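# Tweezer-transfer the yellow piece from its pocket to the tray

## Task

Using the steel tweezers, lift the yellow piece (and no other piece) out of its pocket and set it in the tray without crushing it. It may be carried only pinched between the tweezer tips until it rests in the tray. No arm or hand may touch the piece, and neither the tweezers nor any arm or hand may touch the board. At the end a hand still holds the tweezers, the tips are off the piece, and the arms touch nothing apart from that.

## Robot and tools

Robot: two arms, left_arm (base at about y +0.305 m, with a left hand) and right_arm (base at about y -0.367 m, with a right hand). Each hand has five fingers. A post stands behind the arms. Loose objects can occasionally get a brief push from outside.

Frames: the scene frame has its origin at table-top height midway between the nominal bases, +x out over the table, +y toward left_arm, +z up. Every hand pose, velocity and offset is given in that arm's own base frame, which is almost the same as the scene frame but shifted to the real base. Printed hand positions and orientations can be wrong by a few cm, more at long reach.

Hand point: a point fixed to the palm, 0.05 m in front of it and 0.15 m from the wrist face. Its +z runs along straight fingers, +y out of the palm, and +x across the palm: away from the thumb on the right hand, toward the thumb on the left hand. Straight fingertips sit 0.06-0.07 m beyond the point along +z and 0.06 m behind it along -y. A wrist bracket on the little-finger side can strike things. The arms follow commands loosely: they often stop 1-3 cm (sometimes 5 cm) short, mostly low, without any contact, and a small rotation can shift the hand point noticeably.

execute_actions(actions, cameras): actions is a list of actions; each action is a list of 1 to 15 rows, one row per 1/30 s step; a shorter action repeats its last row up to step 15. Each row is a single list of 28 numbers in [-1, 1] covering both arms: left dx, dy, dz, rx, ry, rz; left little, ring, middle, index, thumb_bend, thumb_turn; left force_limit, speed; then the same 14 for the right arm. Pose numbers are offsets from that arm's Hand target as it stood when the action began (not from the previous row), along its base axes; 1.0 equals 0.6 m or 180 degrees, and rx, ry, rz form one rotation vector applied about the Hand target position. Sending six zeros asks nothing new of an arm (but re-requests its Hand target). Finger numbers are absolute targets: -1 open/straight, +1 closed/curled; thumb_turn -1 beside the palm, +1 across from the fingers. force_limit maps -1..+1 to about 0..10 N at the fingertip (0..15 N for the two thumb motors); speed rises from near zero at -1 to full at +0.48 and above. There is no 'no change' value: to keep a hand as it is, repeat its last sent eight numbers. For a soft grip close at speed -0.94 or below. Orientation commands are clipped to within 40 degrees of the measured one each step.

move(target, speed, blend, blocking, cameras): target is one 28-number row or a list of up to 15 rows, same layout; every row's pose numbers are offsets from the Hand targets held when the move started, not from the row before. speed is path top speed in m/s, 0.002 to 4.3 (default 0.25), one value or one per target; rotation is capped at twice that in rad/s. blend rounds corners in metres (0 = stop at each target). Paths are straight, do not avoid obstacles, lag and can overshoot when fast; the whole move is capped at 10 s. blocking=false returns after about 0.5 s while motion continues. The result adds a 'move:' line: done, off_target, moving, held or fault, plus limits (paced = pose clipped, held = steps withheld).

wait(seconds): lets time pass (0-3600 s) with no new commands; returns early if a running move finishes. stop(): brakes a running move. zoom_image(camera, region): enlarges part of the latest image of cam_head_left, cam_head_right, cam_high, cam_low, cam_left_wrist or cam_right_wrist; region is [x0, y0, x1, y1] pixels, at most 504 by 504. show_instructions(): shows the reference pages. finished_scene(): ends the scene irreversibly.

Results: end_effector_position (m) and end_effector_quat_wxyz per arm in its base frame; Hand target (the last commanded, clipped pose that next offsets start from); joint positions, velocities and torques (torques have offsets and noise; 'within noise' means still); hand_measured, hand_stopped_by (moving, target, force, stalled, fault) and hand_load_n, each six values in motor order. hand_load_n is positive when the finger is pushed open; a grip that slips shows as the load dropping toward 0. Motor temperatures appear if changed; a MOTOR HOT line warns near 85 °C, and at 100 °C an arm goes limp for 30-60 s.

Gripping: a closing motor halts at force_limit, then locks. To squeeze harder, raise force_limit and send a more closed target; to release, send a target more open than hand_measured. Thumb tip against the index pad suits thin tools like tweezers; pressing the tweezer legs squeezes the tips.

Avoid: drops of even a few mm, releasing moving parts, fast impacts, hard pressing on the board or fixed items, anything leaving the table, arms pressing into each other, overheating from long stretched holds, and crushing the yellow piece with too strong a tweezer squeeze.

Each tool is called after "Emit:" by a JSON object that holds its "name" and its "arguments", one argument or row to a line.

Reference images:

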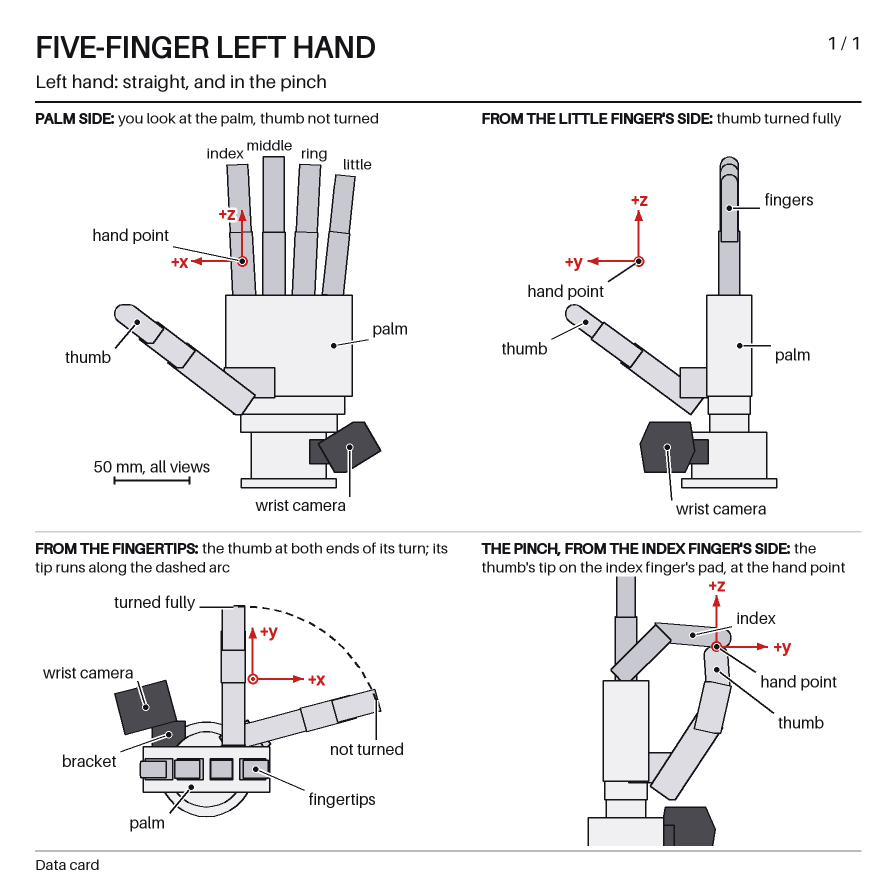

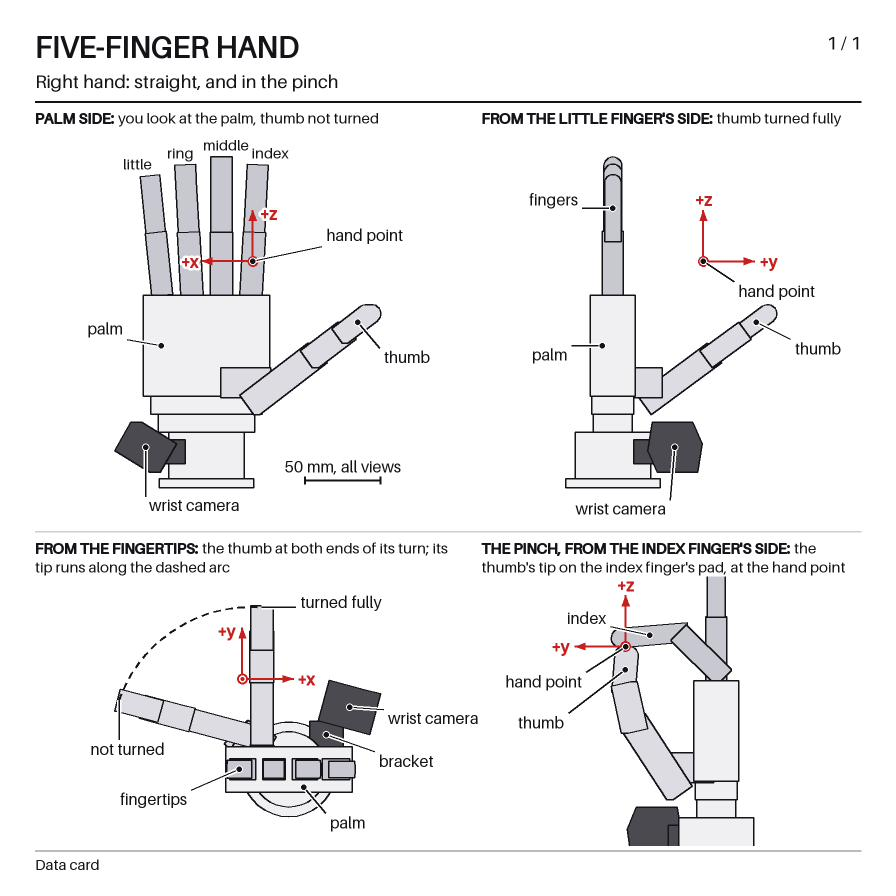

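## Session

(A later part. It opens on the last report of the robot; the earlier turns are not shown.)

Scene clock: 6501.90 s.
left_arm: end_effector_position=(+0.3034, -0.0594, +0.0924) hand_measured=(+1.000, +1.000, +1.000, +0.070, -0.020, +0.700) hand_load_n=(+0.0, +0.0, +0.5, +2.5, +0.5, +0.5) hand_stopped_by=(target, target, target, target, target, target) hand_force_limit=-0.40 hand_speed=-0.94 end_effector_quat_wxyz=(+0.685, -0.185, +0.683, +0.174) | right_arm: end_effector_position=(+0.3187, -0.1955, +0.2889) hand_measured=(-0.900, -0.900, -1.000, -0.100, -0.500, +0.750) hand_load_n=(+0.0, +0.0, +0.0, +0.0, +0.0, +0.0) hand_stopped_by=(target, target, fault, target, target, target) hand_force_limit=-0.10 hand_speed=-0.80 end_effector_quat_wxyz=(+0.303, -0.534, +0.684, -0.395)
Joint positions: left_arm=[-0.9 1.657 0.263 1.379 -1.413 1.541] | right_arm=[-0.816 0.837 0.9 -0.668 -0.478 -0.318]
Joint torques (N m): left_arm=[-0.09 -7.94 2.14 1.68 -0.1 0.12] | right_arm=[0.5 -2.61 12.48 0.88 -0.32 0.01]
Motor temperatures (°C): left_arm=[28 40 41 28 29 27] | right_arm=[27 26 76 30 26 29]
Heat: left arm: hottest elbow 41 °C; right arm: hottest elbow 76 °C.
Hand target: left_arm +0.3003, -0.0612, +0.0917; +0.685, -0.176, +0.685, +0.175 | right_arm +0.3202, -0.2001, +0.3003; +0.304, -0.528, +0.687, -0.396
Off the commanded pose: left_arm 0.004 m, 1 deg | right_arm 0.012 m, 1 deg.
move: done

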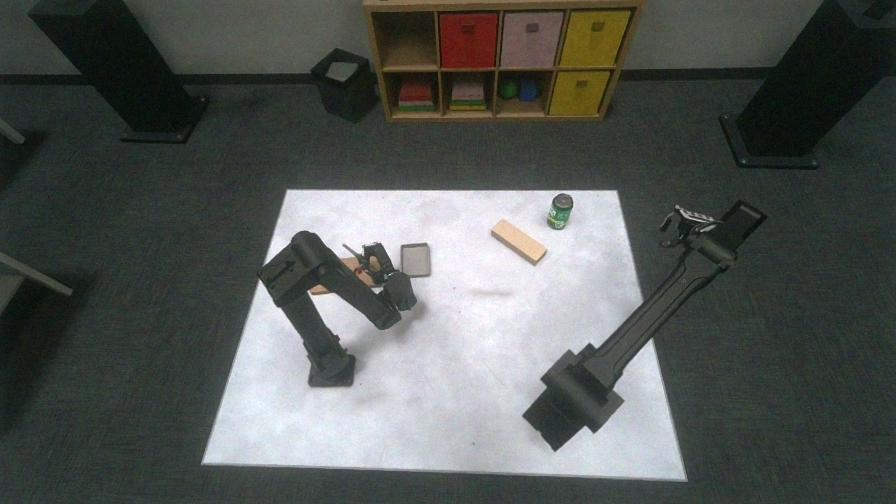

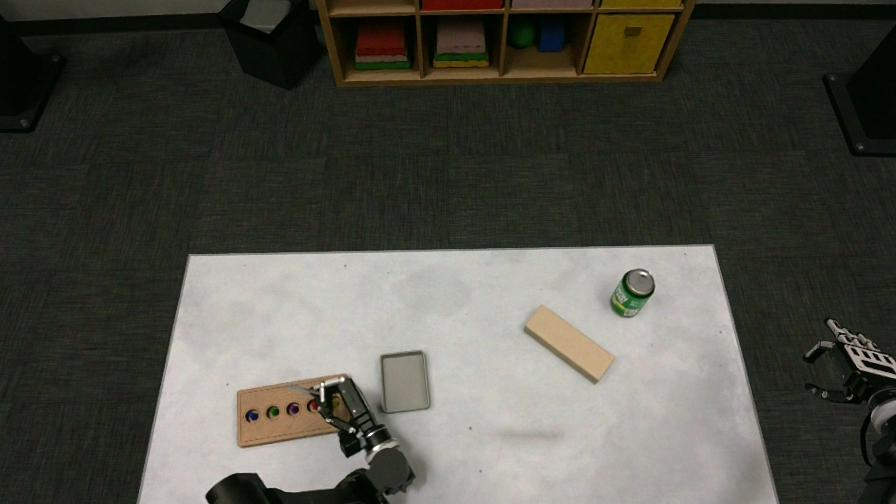

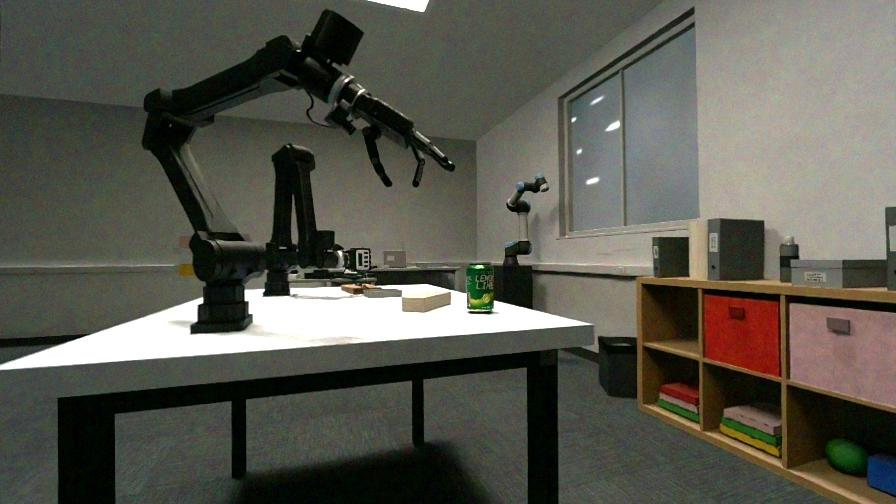

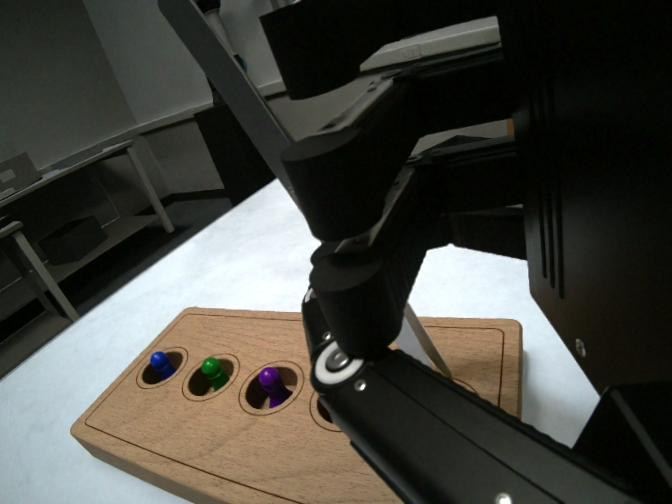

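Emit:
{"name": "move", "arguments": {
  "target": [-0.004,0.0075,-0.013,0,0,0,1,1,1,0.07,-0.02,0.7,-0.4,-0.94,0,0,0,0,0,0,-0.9,-0.9,-0.3,-0.1,-0.5,0.75,-0.1,-0.8],
  "speed": 0.03,
  "cameras": ["cam_head_right", "cam_high", "cam_low", "cam_left_wrist"]
}}

Emit:
{"name": "zoom_image", "arguments": {
  "camera": "cam_left_wrist",
  "region": [380, 310, 520, 415]
}}

Emit:
{"name": "zoom_image", "arguments": {
  "camera": "cam_low",
  "region": [350, 262, 382, 294]
}}

Emit:
{"name": "zoom_image", "arguments": {
  "camera": "cam_high",
  "region": [328, 390, 346, 408]
}}

Scene clock: 6632.63 s.
left_arm: end_effector_position=(+0.2996, -0.0546, +0.0842) hand_measured=(+1.000, +1.000, +1.000, +0.070, -0.020, +0.700) hand_load_n=(+0.0, +0.0, +0.0, +2.5, +0.5, +0.0) hand_stopped_by=(target, target, target, target, target, target) hand_force_limit=-0.40 hand_speed=-0.94 end_effector_quat_wxyz=(+0.684, -0.184, +0.684, +0.175) | right_arm: end_effector_position=(+0.3187, -0.1955, +0.2889) hand_measured=(-0.900, -0.900, -1.000, -0.100, -0.500, +0.750) hand_load_n=(+0.0, +0.0, +0.0, +0.0, +0.0, +0.0) hand_stopped_by=(target, target, fault, target, target, target) hand_force_limit=-0.10 hand_speed=-0.80 end_effector_quat_wxyz=(+0.303, -0.534, +0.684, -0.395)
Joint positions: left_arm=[-0.9 1.702 0.249 1.436 -1.413 1.541] | right_arm=[-0.816 0.837 0.9 -0.668 -0.478 -0.318]
Joint torques (N m): left_arm=[-0.15 -8.47 1.84 1.66 0.02 0.14] | right_arm=[0.5 -2.55 12.51 0.87 -0.32 0.01]
Motor temperatures (°C): left_arm=[28 39 39 28 29 27] | right_arm=[27 26 76 30 26 29]
Heat: left arm: hottest shoulder 39 °C; right arm: hottest elbow 76 °C.
Hand target: left_arm +0.2978, -0.0566, +0.0839; +0.685, -0.176, +0.685, +0.175 | right_arm +0.3202, -0.2001, +0.3003; +0.304, -0.528, +0.687, -0.396
Off the commanded pose: left_arm 0.003 m, 1 deg | right_arm 0.012 m, 1 deg.
move: done

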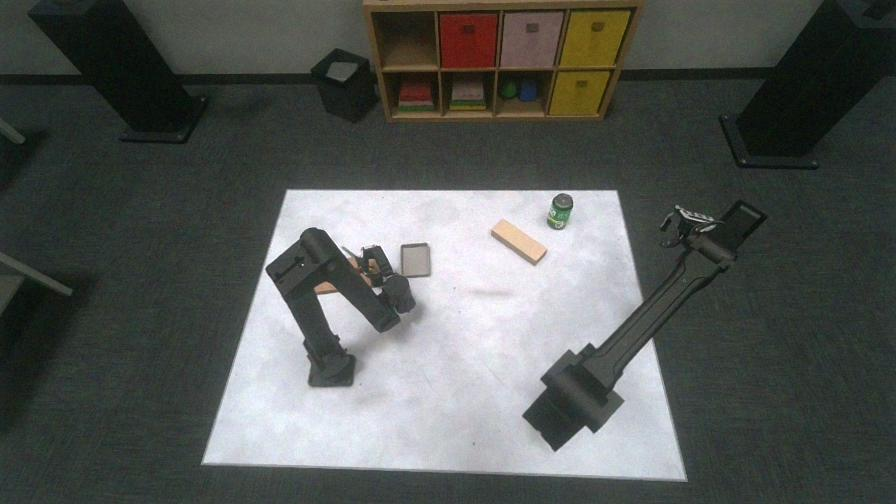

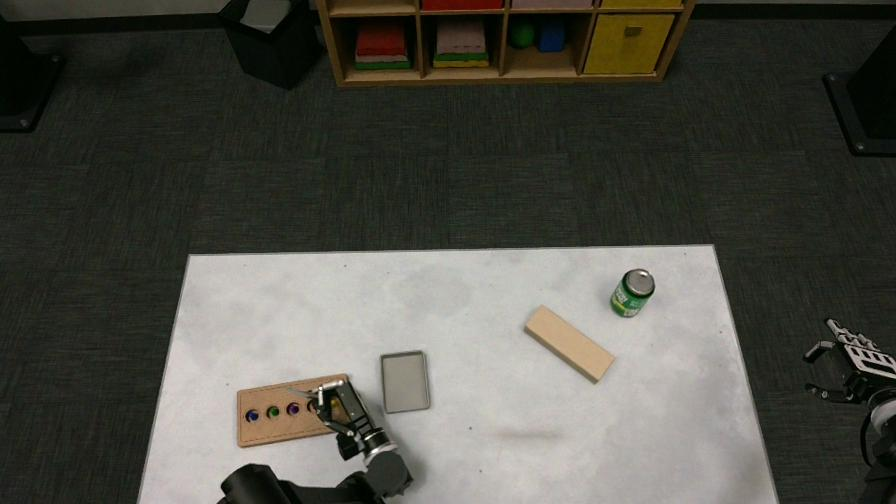

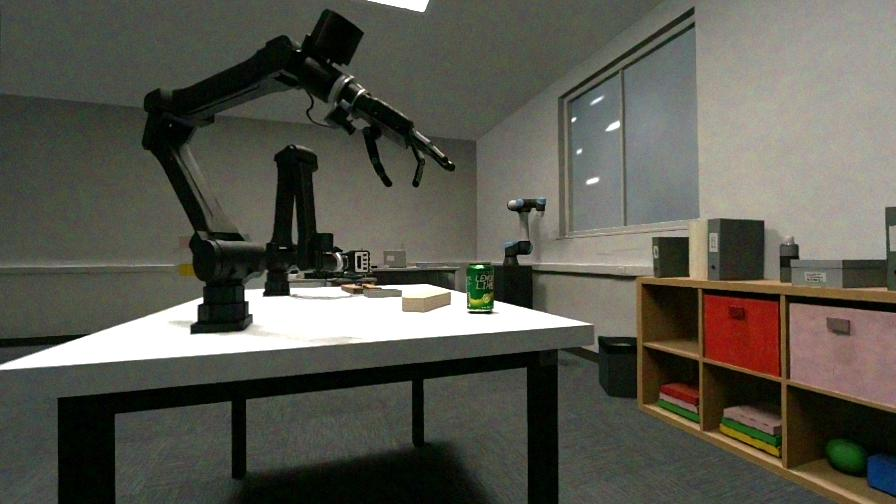

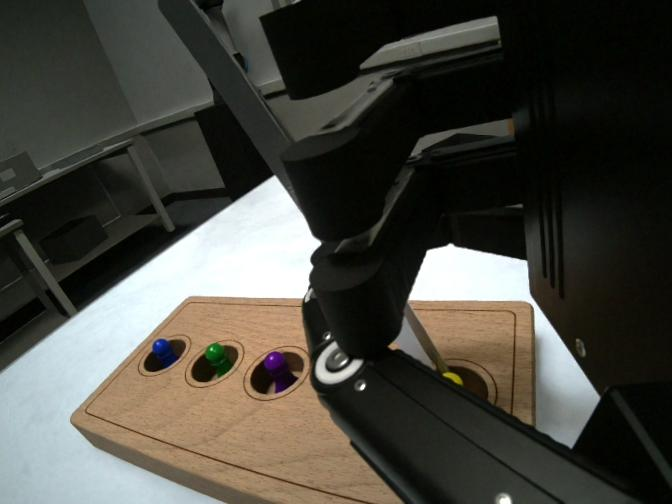

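Scaled by 3.600 from the camera's image (finer frame: 960x720).

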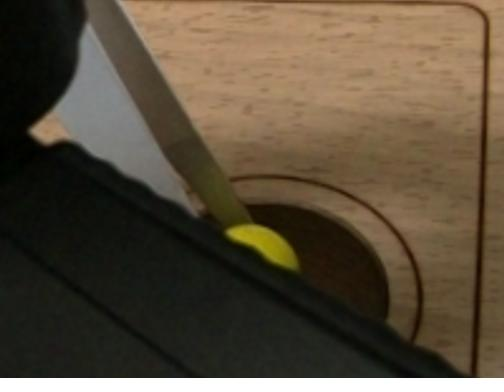

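Scaled by 15.750 from the camera's image (finer frame: 1280x720).

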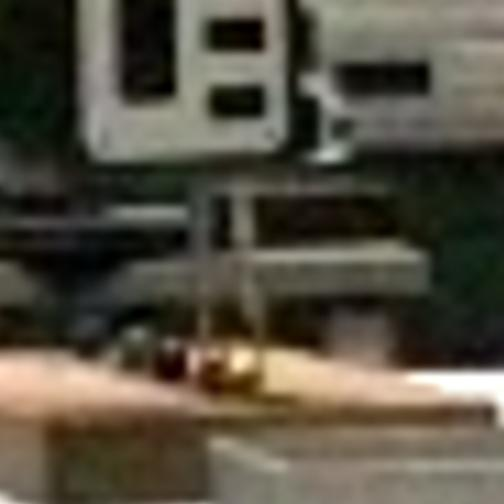

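Scaled by 28.000 from the camera's image (finer frame: 1280x720).

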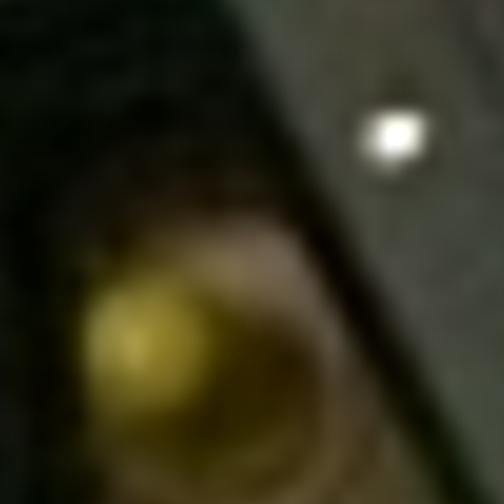

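Emit:
{"name": "zoom_image", "arguments": {
  "camera": "cam_low",
  "region": [356, 274, 376, 294]
}}

Emit:
{"name": "zoom_image", "arguments": {
  "camera": "cam_head_right",
  "region": [358, 250, 382, 274]
}}

Scaled by 25.200 from the camera's image (finer frame: 1280x720).

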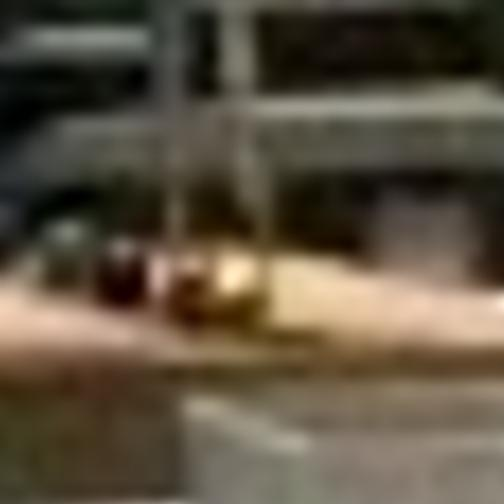

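Scaled by 21.000 from the camera's image (finer frame: 1280x720).

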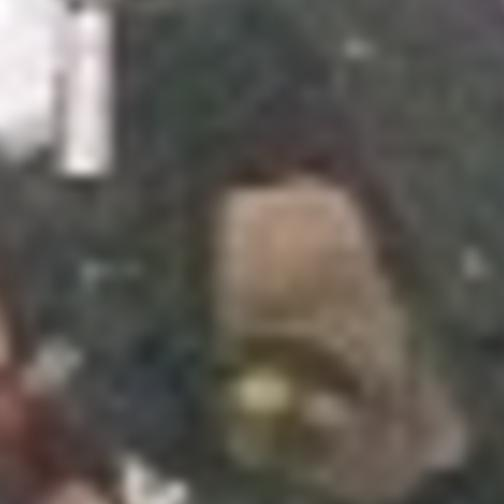

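Emit:
{"name": "move", "arguments": {
  "target": [0.007,0.0035,0,0,0,0,1,1,1,0.07,-0.02,0.7,-0.4,-0.94,0,0,0,0,0,0,-0.9,-0.9,-0.3,-0.1,-0.5,0.75,-0.1,-0.8],
  "speed": 0.03,
  "cameras": ["cam_head_right", "cam_high", "cam_low", "cam_left_wrist"]
}}

Emit:
{"name": "zoom_image", "arguments": {
  "camera": "cam_left_wrist",
  "region": [400, 330, 500, 430]
}}

Emit:
{"name": "zoom_image", "arguments": {
  "camera": "cam_low",
  "region": [356, 274, 376, 294]
}}

Emit:
{"name": "zoom_image", "arguments": {
  "camera": "cam_head_right",
  "region": [358, 250, 382, 274]
}}

Scene clock: 6692.30 s.
left_arm: end_effector_position=(+0.3015, -0.0564, +0.0840) hand_measured=(+1.000, +1.000, +1.000, +0.070, -0.020, +0.700) hand_load_n=(+0.0, +0.0, +0.0, +2.5, +0.0, +0.0) hand_stopped_by=(target, target, target, target, target, target) hand_force_limit=-0.40 hand_speed=-0.94 end_effector_quat_wxyz=(+0.685, -0.179, +0.685, +0.171) | right_arm: end_effector_position=(+0.3187, -0.1955, +0.2889) hand_measured=(-0.900, -0.900, -1.000, -0.100, -0.500, +0.750) hand_load_n=(+0.0, -0.5, +0.0, +0.0, +0.0, +0.0) hand_stopped_by=(target, target, fault, target, target, target) hand_force_limit=-0.10 hand_speed=-0.80 end_effector_quat_wxyz=(+0.303, -0.534, +0.684, -0.395)
Joint positions: left_arm=[-0.9 1.702 0.249 1.436 -1.4 1.541] | right_arm=[-0.816 0.837 0.9 -0.668 -0.478 -0.318]
Joint torques (N m): left_arm=[1.44 -8.53 2.11 1.66 0.2 0.13] | right_arm=[0.56 -2.55 12.49 0.88 -0.32 0.01]
Motor temperatures (°C): left_arm=[28 38 38 28 29 27] | right_arm=[27 26 76 30 26 29]
Heat: left arm: hottest shoulder 38 °C; right arm: hottest elbow 76 °C.
Hand target: left_arm +0.3020, -0.0545, +0.0839; +0.685, -0.176, +0.685, +0.175 | right_arm +0.3202, -0.2001, +0.3003; +0.304, -0.528, +0.687, -0.396
Off the commanded pose: left_arm 0.002 m, 1 deg | right_arm 0.012 m, 1 deg.
move: done

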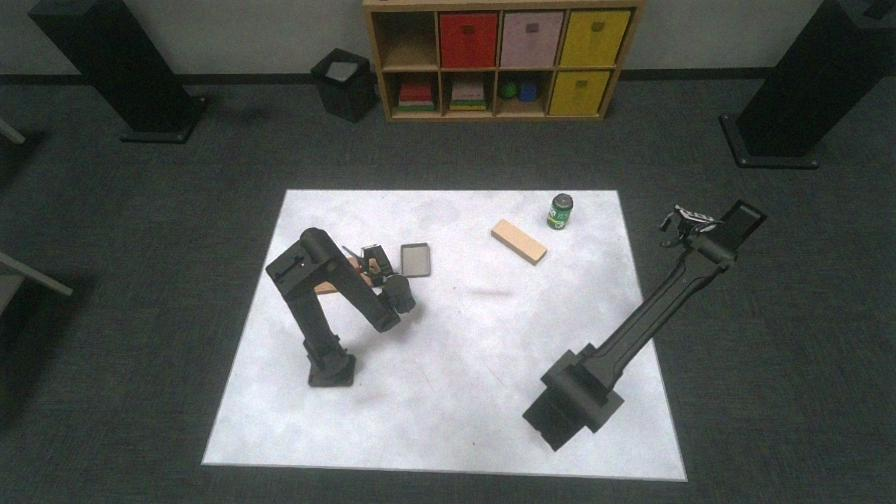

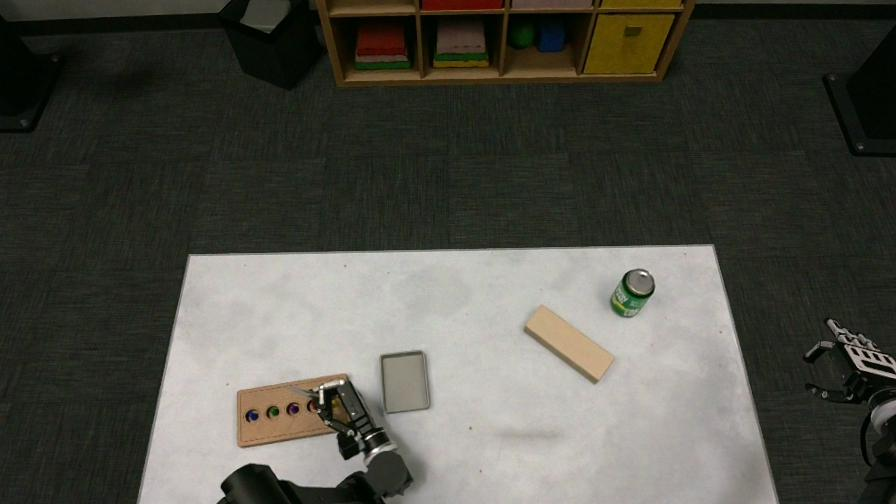

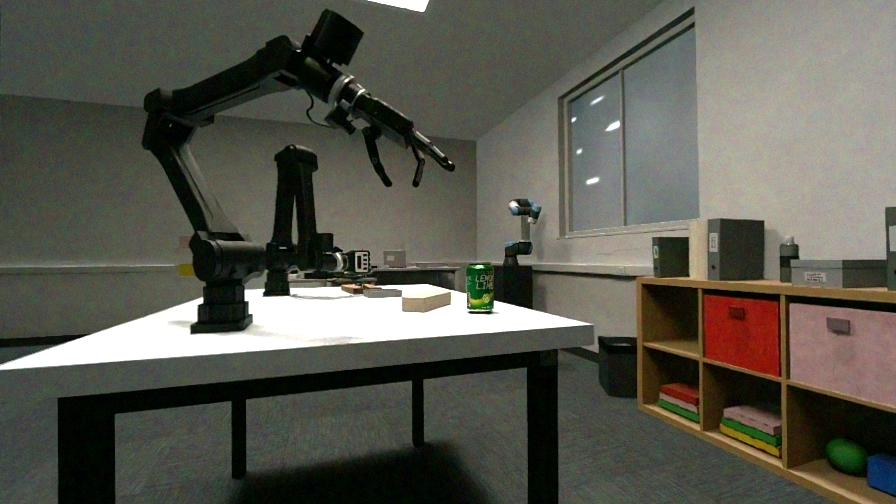

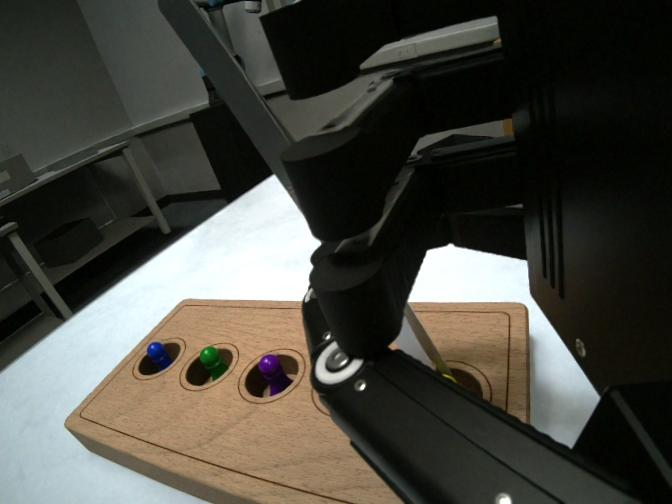

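Scaled by 5.040 from the camera's image (finer frame: 960x720).

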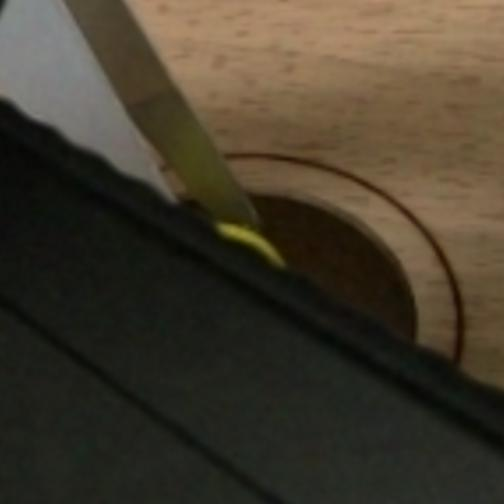

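Scaled by 25.200 from the camera's image (finer frame: 1280x720).

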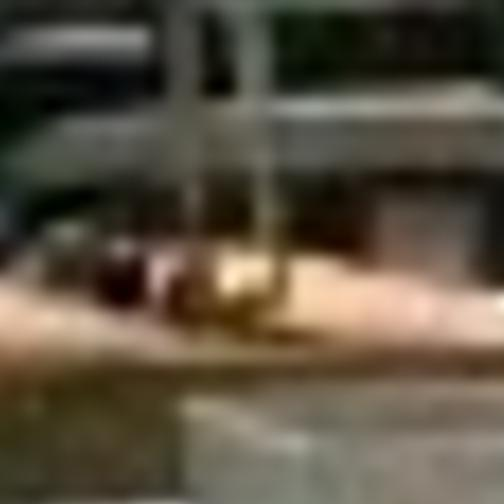

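Scaled by 21.000 from the camera's image (finer frame: 1280x720).

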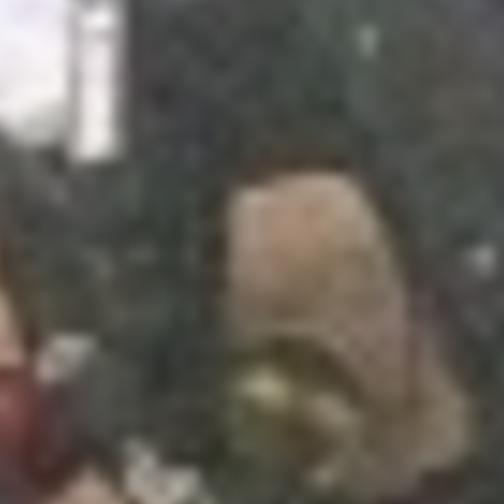

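Emit:
{"name": "move", "arguments": {
  "target": [0.0035,0.0075,0,0,0,0,1,1,1,0.07,-0.02,0.7,-0.4,-0.94,0,0,0,0,0,0,-0.9,-0.9,-0.3,-0.1,-0.5,0.75,-0.1,-0.8],
  "speed": 0.03,
  "cameras": ["cam_low", "cam_left_wrist"]
}}

Emit:
{"name": "zoom_image", "arguments": {
  "camera": "cam_left_wrist",
  "region": [400, 330, 500, 430]
}}

Emit:
{"name": "zoom_image", "arguments": {
  "camera": "cam_low",
  "region": [356, 274, 376, 294]
}}

Scene clock: 6720.37 s.
left_arm: end_effector_position=(+0.3046, -0.0565, +0.0843) hand_measured=(+1.000, +1.000, +1.000, +0.070, -0.020, +0.700) hand_load_n=(+0.0, +0.0, +0.0, +2.5, +0.0, +0.5) hand_stopped_by=(target, target, target, target, target, target) hand_force_limit=-0.40 hand_speed=-0.94 end_effector_quat_wxyz=(+0.686, -0.177, +0.685, +0.166) | right_arm: end_effector_position=(+0.3187, -0.1955, +0.2889) hand_measured=(-0.900, -0.900, -1.000, -0.100, -0.500, +0.750) hand_load_n=(+0.0, +0.0, +0.0, +0.0, +0.0, +0.0) hand_stopped_by=(target, target, fault, target, target, target) hand_force_limit=-0.10 hand_speed=-0.80 end_effector_quat_wxyz=(+0.303, -0.534, +0.684, -0.395)
Joint positions: left_arm=[-0.891 1.702 0.249 1.442 -1.382 1.543] | right_arm=[-0.816 0.837 0.9 -0.668 -0.478 -0.318]
Joint torques (N m): left_arm=[2.14 -8.47 1.59 1.74 0.18 0.13] | right_arm=[0.5 -2.61 12.51 0.87 -0.32 0.01]
Motor temperatures (°C): left_arm=[28 38 38 28 29 27] | right_arm=[27 26 76 30 26 29]
Heat: left arm: hottest shoulder 38 °C; right arm: hottest elbow 76 °C.
Hand target: left_arm +0.3041, -0.0500, +0.0839; +0.685, -0.176, +0.685, +0.175 | right_arm +0.3202, -0.2001, +0.3003; +0.304, -0.528, +0.687, -0.396
Off the commanded pose: left_arm 0.007 m, 1 deg | right_arm 0.012 m, 1 deg.
move: done

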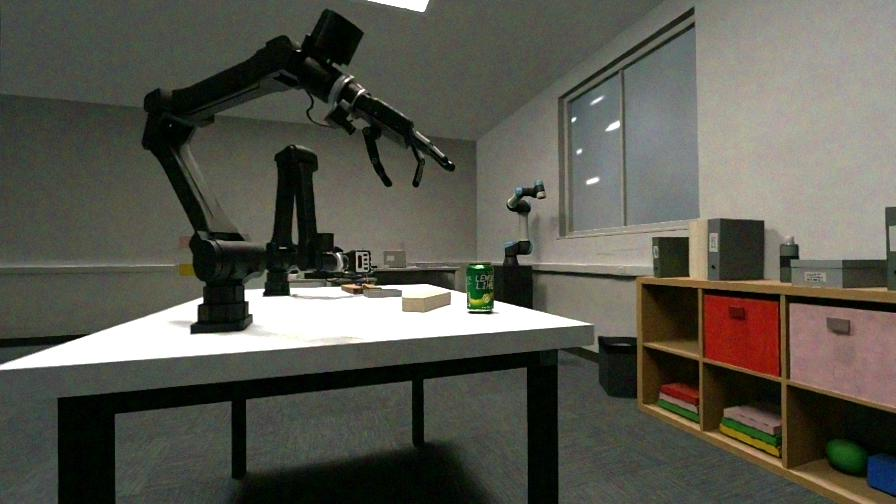

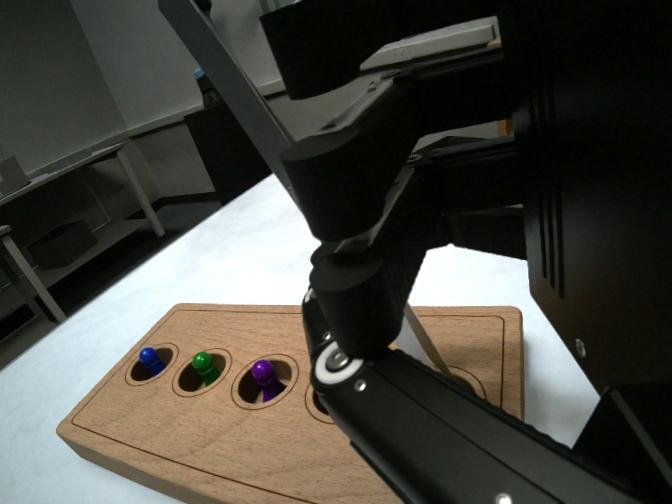

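Scaled by 5.040 from the camera's image (finer frame: 960x720).

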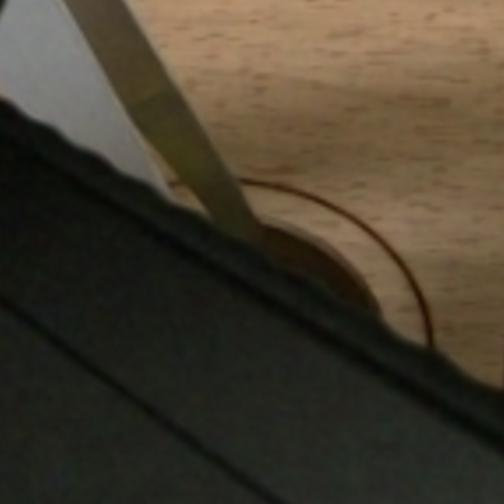

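Scaled by 25.200 from the camera's image (finer frame: 1280x720).

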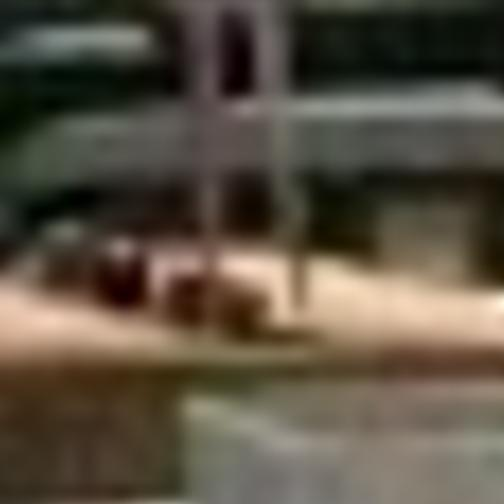

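Emit:
{"name": "move", "arguments": {
  "target": [-0.0025,0.0075,0,0,0,0,1,1,1,0.07,-0.02,0.7,-0.4,-0.94,0,0,0,0,0,0,-0.9,-0.9,-0.3,-0.1,-0.5,0.75,-0.1,-0.8],
  "speed": 0.03,
  "cameras": ["cam_low","cam_left_wrist","cam_high"]
}}

Scene clock: 6754.67 s.
left_arm: end_effector_position=(+0.3023, -0.0508, +0.0836) hand_measured=(+1.000, +1.000, +1.000, +0.070, -0.020, +0.700) hand_load_n=(+0.0, +0.0, +0.0, +2.5, +0.0, +0.5) hand_stopped_by=(target, target, target, target, target, target) hand_force_limit=-0.40 hand_speed=-0.94 end_effector_quat_wxyz=(+0.686, -0.176, +0.686, +0.168) | right_arm: end_effector_position=(+0.3187, -0.1955, +0.2889) hand_measured=(-0.900, -0.900, -1.000, -0.100, -0.500, +0.750) hand_load_n=(+0.0, -0.5, +0.0, +0.0, +0.0, +0.0) hand_stopped_by=(target, target, fault, target, target, target) hand_force_limit=-0.10 hand_speed=-0.80 end_effector_quat_wxyz=(+0.303, -0.534, +0.684, -0.395)
Joint positions: left_arm=[-0.884 1.702 0.234 1.453 -1.375 1.544] | right_arm=[-0.816 0.837 0.9 -0.668 -0.478 -0.318]
Joint torques (N m): left_arm=[2.67 -8.35 1.74 1.72 0.2 0.11] | right_arm=[0.56 -2.61 12.49 0.87 -0.32 0.01]
Motor temperatures (°C): left_arm=[28 38 38 28 29 27] | right_arm=[27 26 76 30 26 29]
Heat: left arm: hottest shoulder 38 °C; right arm: hottest elbow 76 °C.
Hand target: left_arm +0.3026, -0.0456, +0.0839; +0.685, -0.176, +0.685, +0.175 | right_arm +0.3202, -0.2001, +0.3003; +0.304, -0.528, +0.687, -0.396
Off the commanded pose: left_arm 0.005 m, 1 deg | right_arm 0.012 m, 1 deg.
move: done
Images, in order (width x height): cam_high 896x504, cam_low 896x504, cam_left_wrist 672x504.

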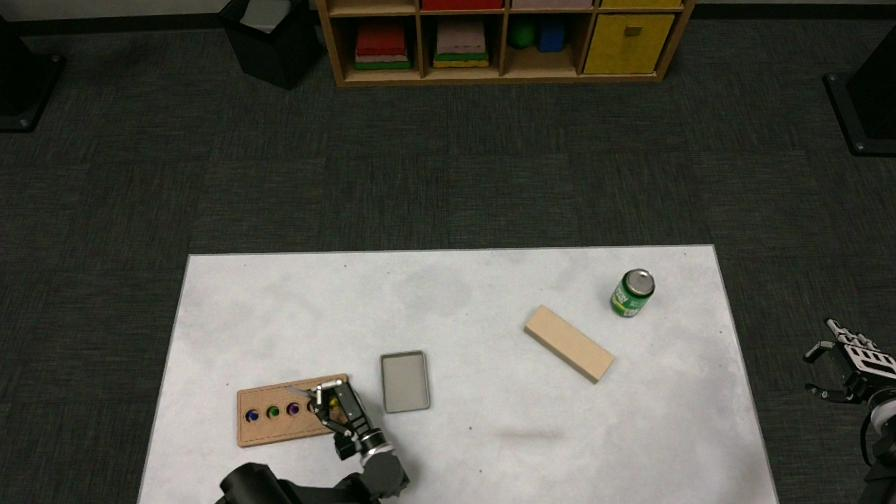

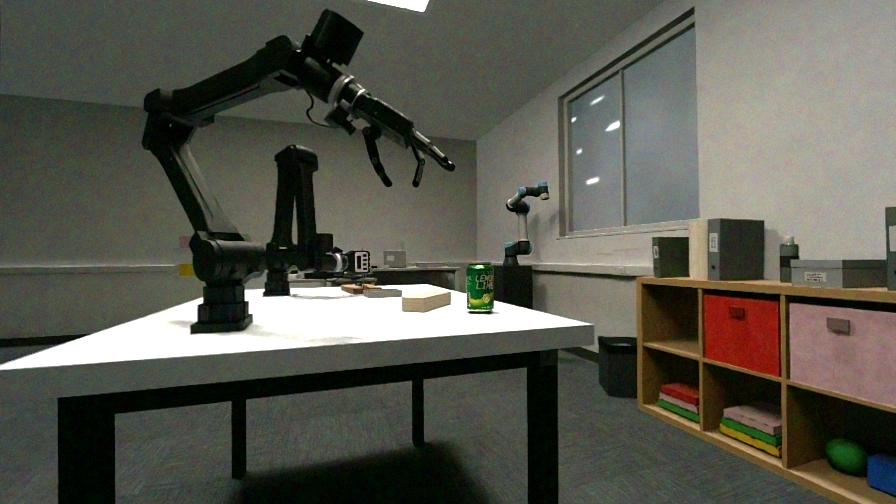

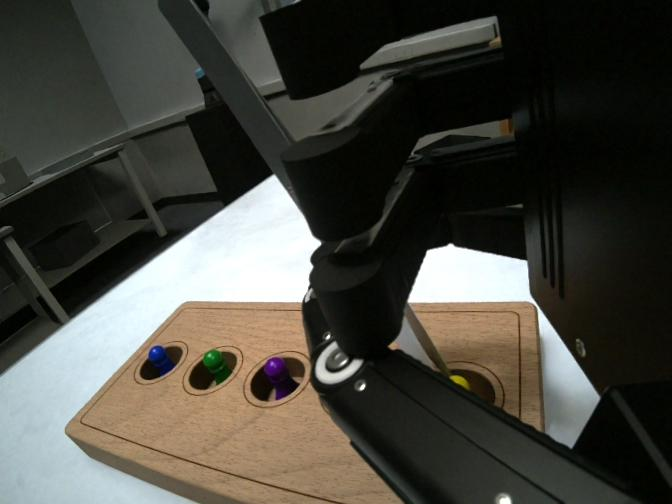

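Emit:
{"name": "zoom_image", "arguments": {
  "camera": "cam_left_wrist",
  "region": [400, 330, 500, 430]
}}

Emit:
{"name": "zoom_image", "arguments": {
  "camera": "cam_low",
  "region": [356, 274, 376, 294]
}}

Emit:
{"name": "zoom_image", "arguments": {
  "camera": "cam_high",
  "region": [300, 370, 360, 430]
}}

Scaled by 5.040 from the camera's image (finer frame: 960x720).

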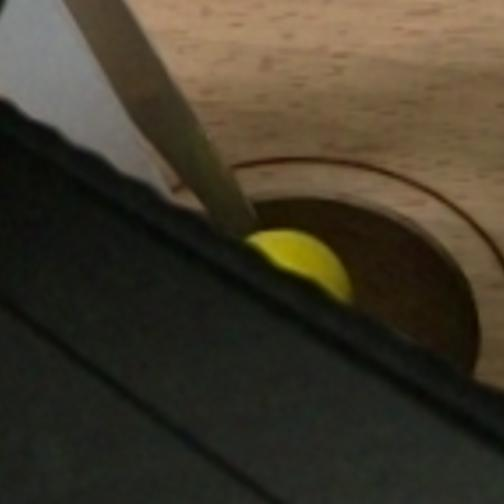

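Scaled by 25.200 from the camera's image (finer frame: 1280x720).

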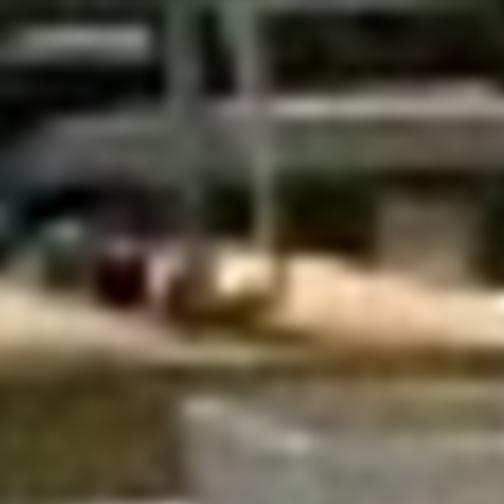

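Scaled by 8.400 from the camera's image (finer frame: 1280x720).

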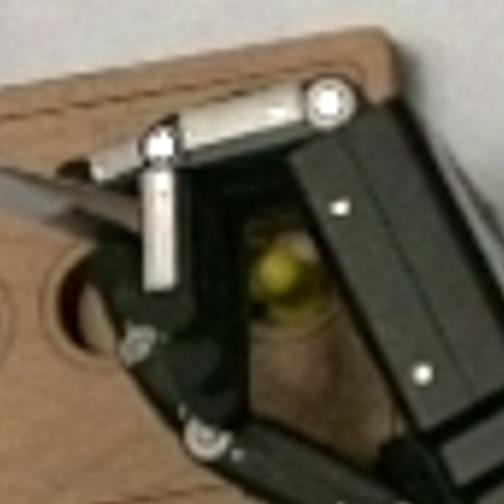

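Emit:
{"name": "move", "arguments": {
  "target": [0.0025,-0.0035,-0.007,0,0,0,1,1,1,0.07,-0.02,0.7,-0.4,-0.94,0,0,0,0,0,0,-0.9,-0.9,-0.3,-0.1,-0.5,0.75,-0.1,-0.8],
  "speed": 0.03,
  "cameras": ["cam_low","cam_left_wrist"]
}}

Emit:
{"name": "zoom_image", "arguments": {
  "camera": "cam_left_wrist",
  "region": [400, 330, 500, 430]
}}

Emit:
{"name": "zoom_image", "arguments": {
  "camera": "cam_low",
  "region": [356, 274, 376, 294]
}}

Scene clock: 6788.10 s.
left_arm: end_effector_position=(+0.3018, -0.0503, +0.0788) hand_measured=(+1.000, +1.000, +1.000, +0.070, -0.020, +0.700) hand_load_n=(+0.0, +0.0, +0.0, +2.5, +0.5, +0.0) hand_stopped_by=(target, target, target, target, target, target) hand_force_limit=-0.40 hand_speed=-0.94 end_effector_quat_wxyz=(+0.685, -0.174, +0.687, +0.170) | right_arm: end_effector_position=(+0.3187, -0.1955, +0.2889) hand_measured=(-0.900, -0.900, -1.000, -0.100, -0.500, +0.750) hand_load_n=(+0.0, +0.0, +0.0, +0.0, +0.0, +0.0) hand_stopped_by=(target, target, fault, target, target, target) hand_force_limit=-0.10 hand_speed=-0.80 end_effector_quat_wxyz=(+0.303, -0.534, +0.684, -0.395)
Joint positions: left_arm=[-0.884 1.731 0.234 1.475 -1.375 1.545] | right_arm=[-0.816 0.837 0.9 -0.668 -0.478 -0.318]
Joint torques (N m): left_arm=[1.96 -8.29 2.15 1.68 0.14 0.12] | right_arm=[0.5 -2.55 12.49 0.88 -0.32 0.01]
Motor temperatures (°C): left_arm=[28 38 38 28 29 27] | right_arm=[27 26 76 30 26 29]
Heat: left arm: hottest shoulder 38 °C; right arm: hottest elbow 76 °C.
Hand target: left_arm +0.3041, -0.0477, +0.0797; +0.685, -0.176, +0.685, +0.175 | right_arm +0.3202, -0.2001, +0.3003; +0.304, -0.528, +0.687, -0.396
Off the commanded pose: left_arm 0.004 m, 1 deg | right_arm 0.012 m, 1 deg.
move: done

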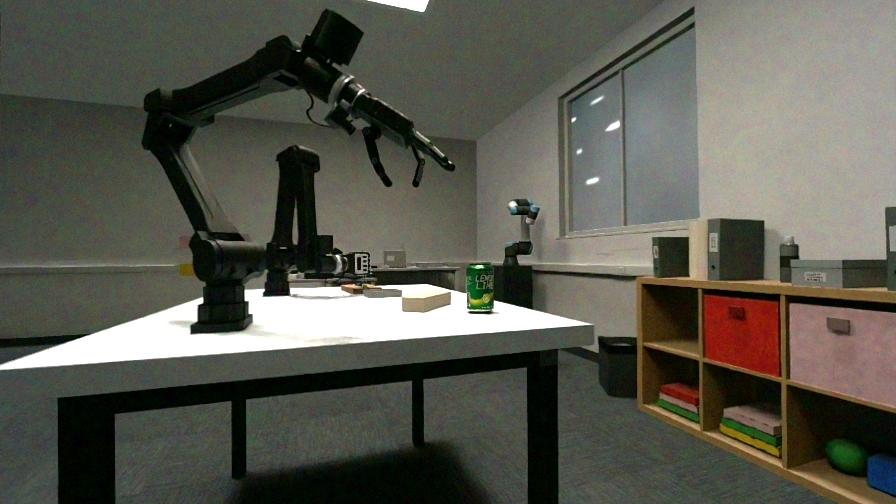

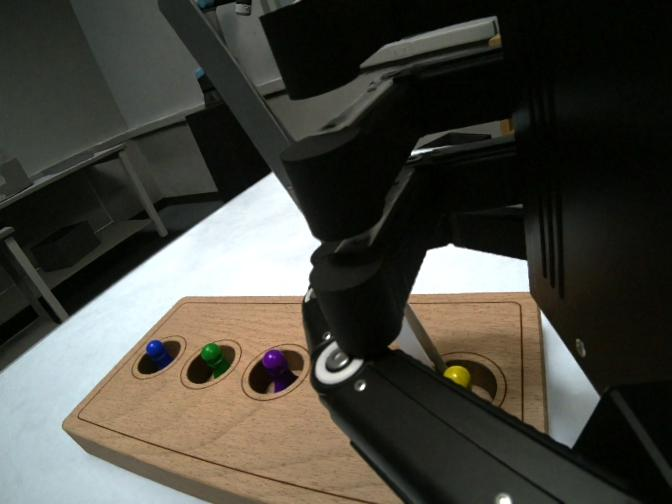

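Scaled by 5.040 from the camera's image (finer frame: 960x720).

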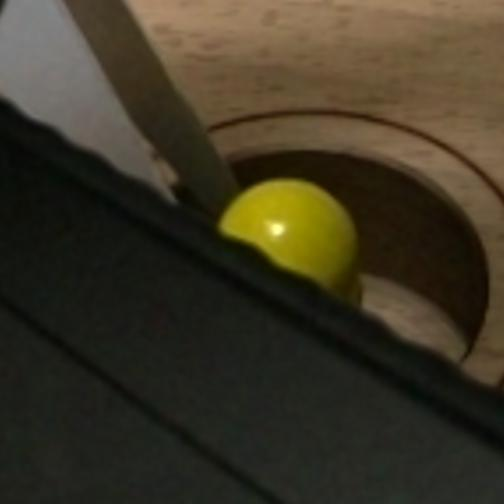

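Scaled by 25.200 from the camera's image (finer frame: 1280x720).

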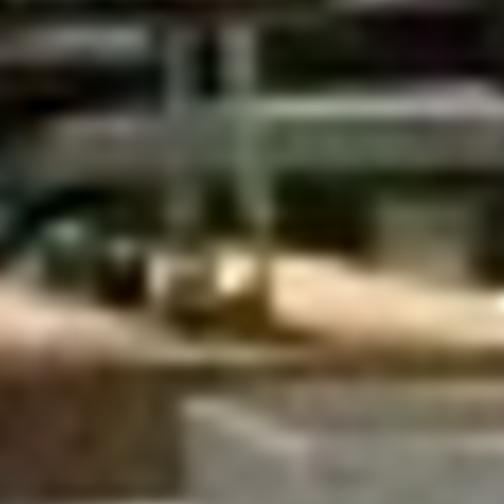

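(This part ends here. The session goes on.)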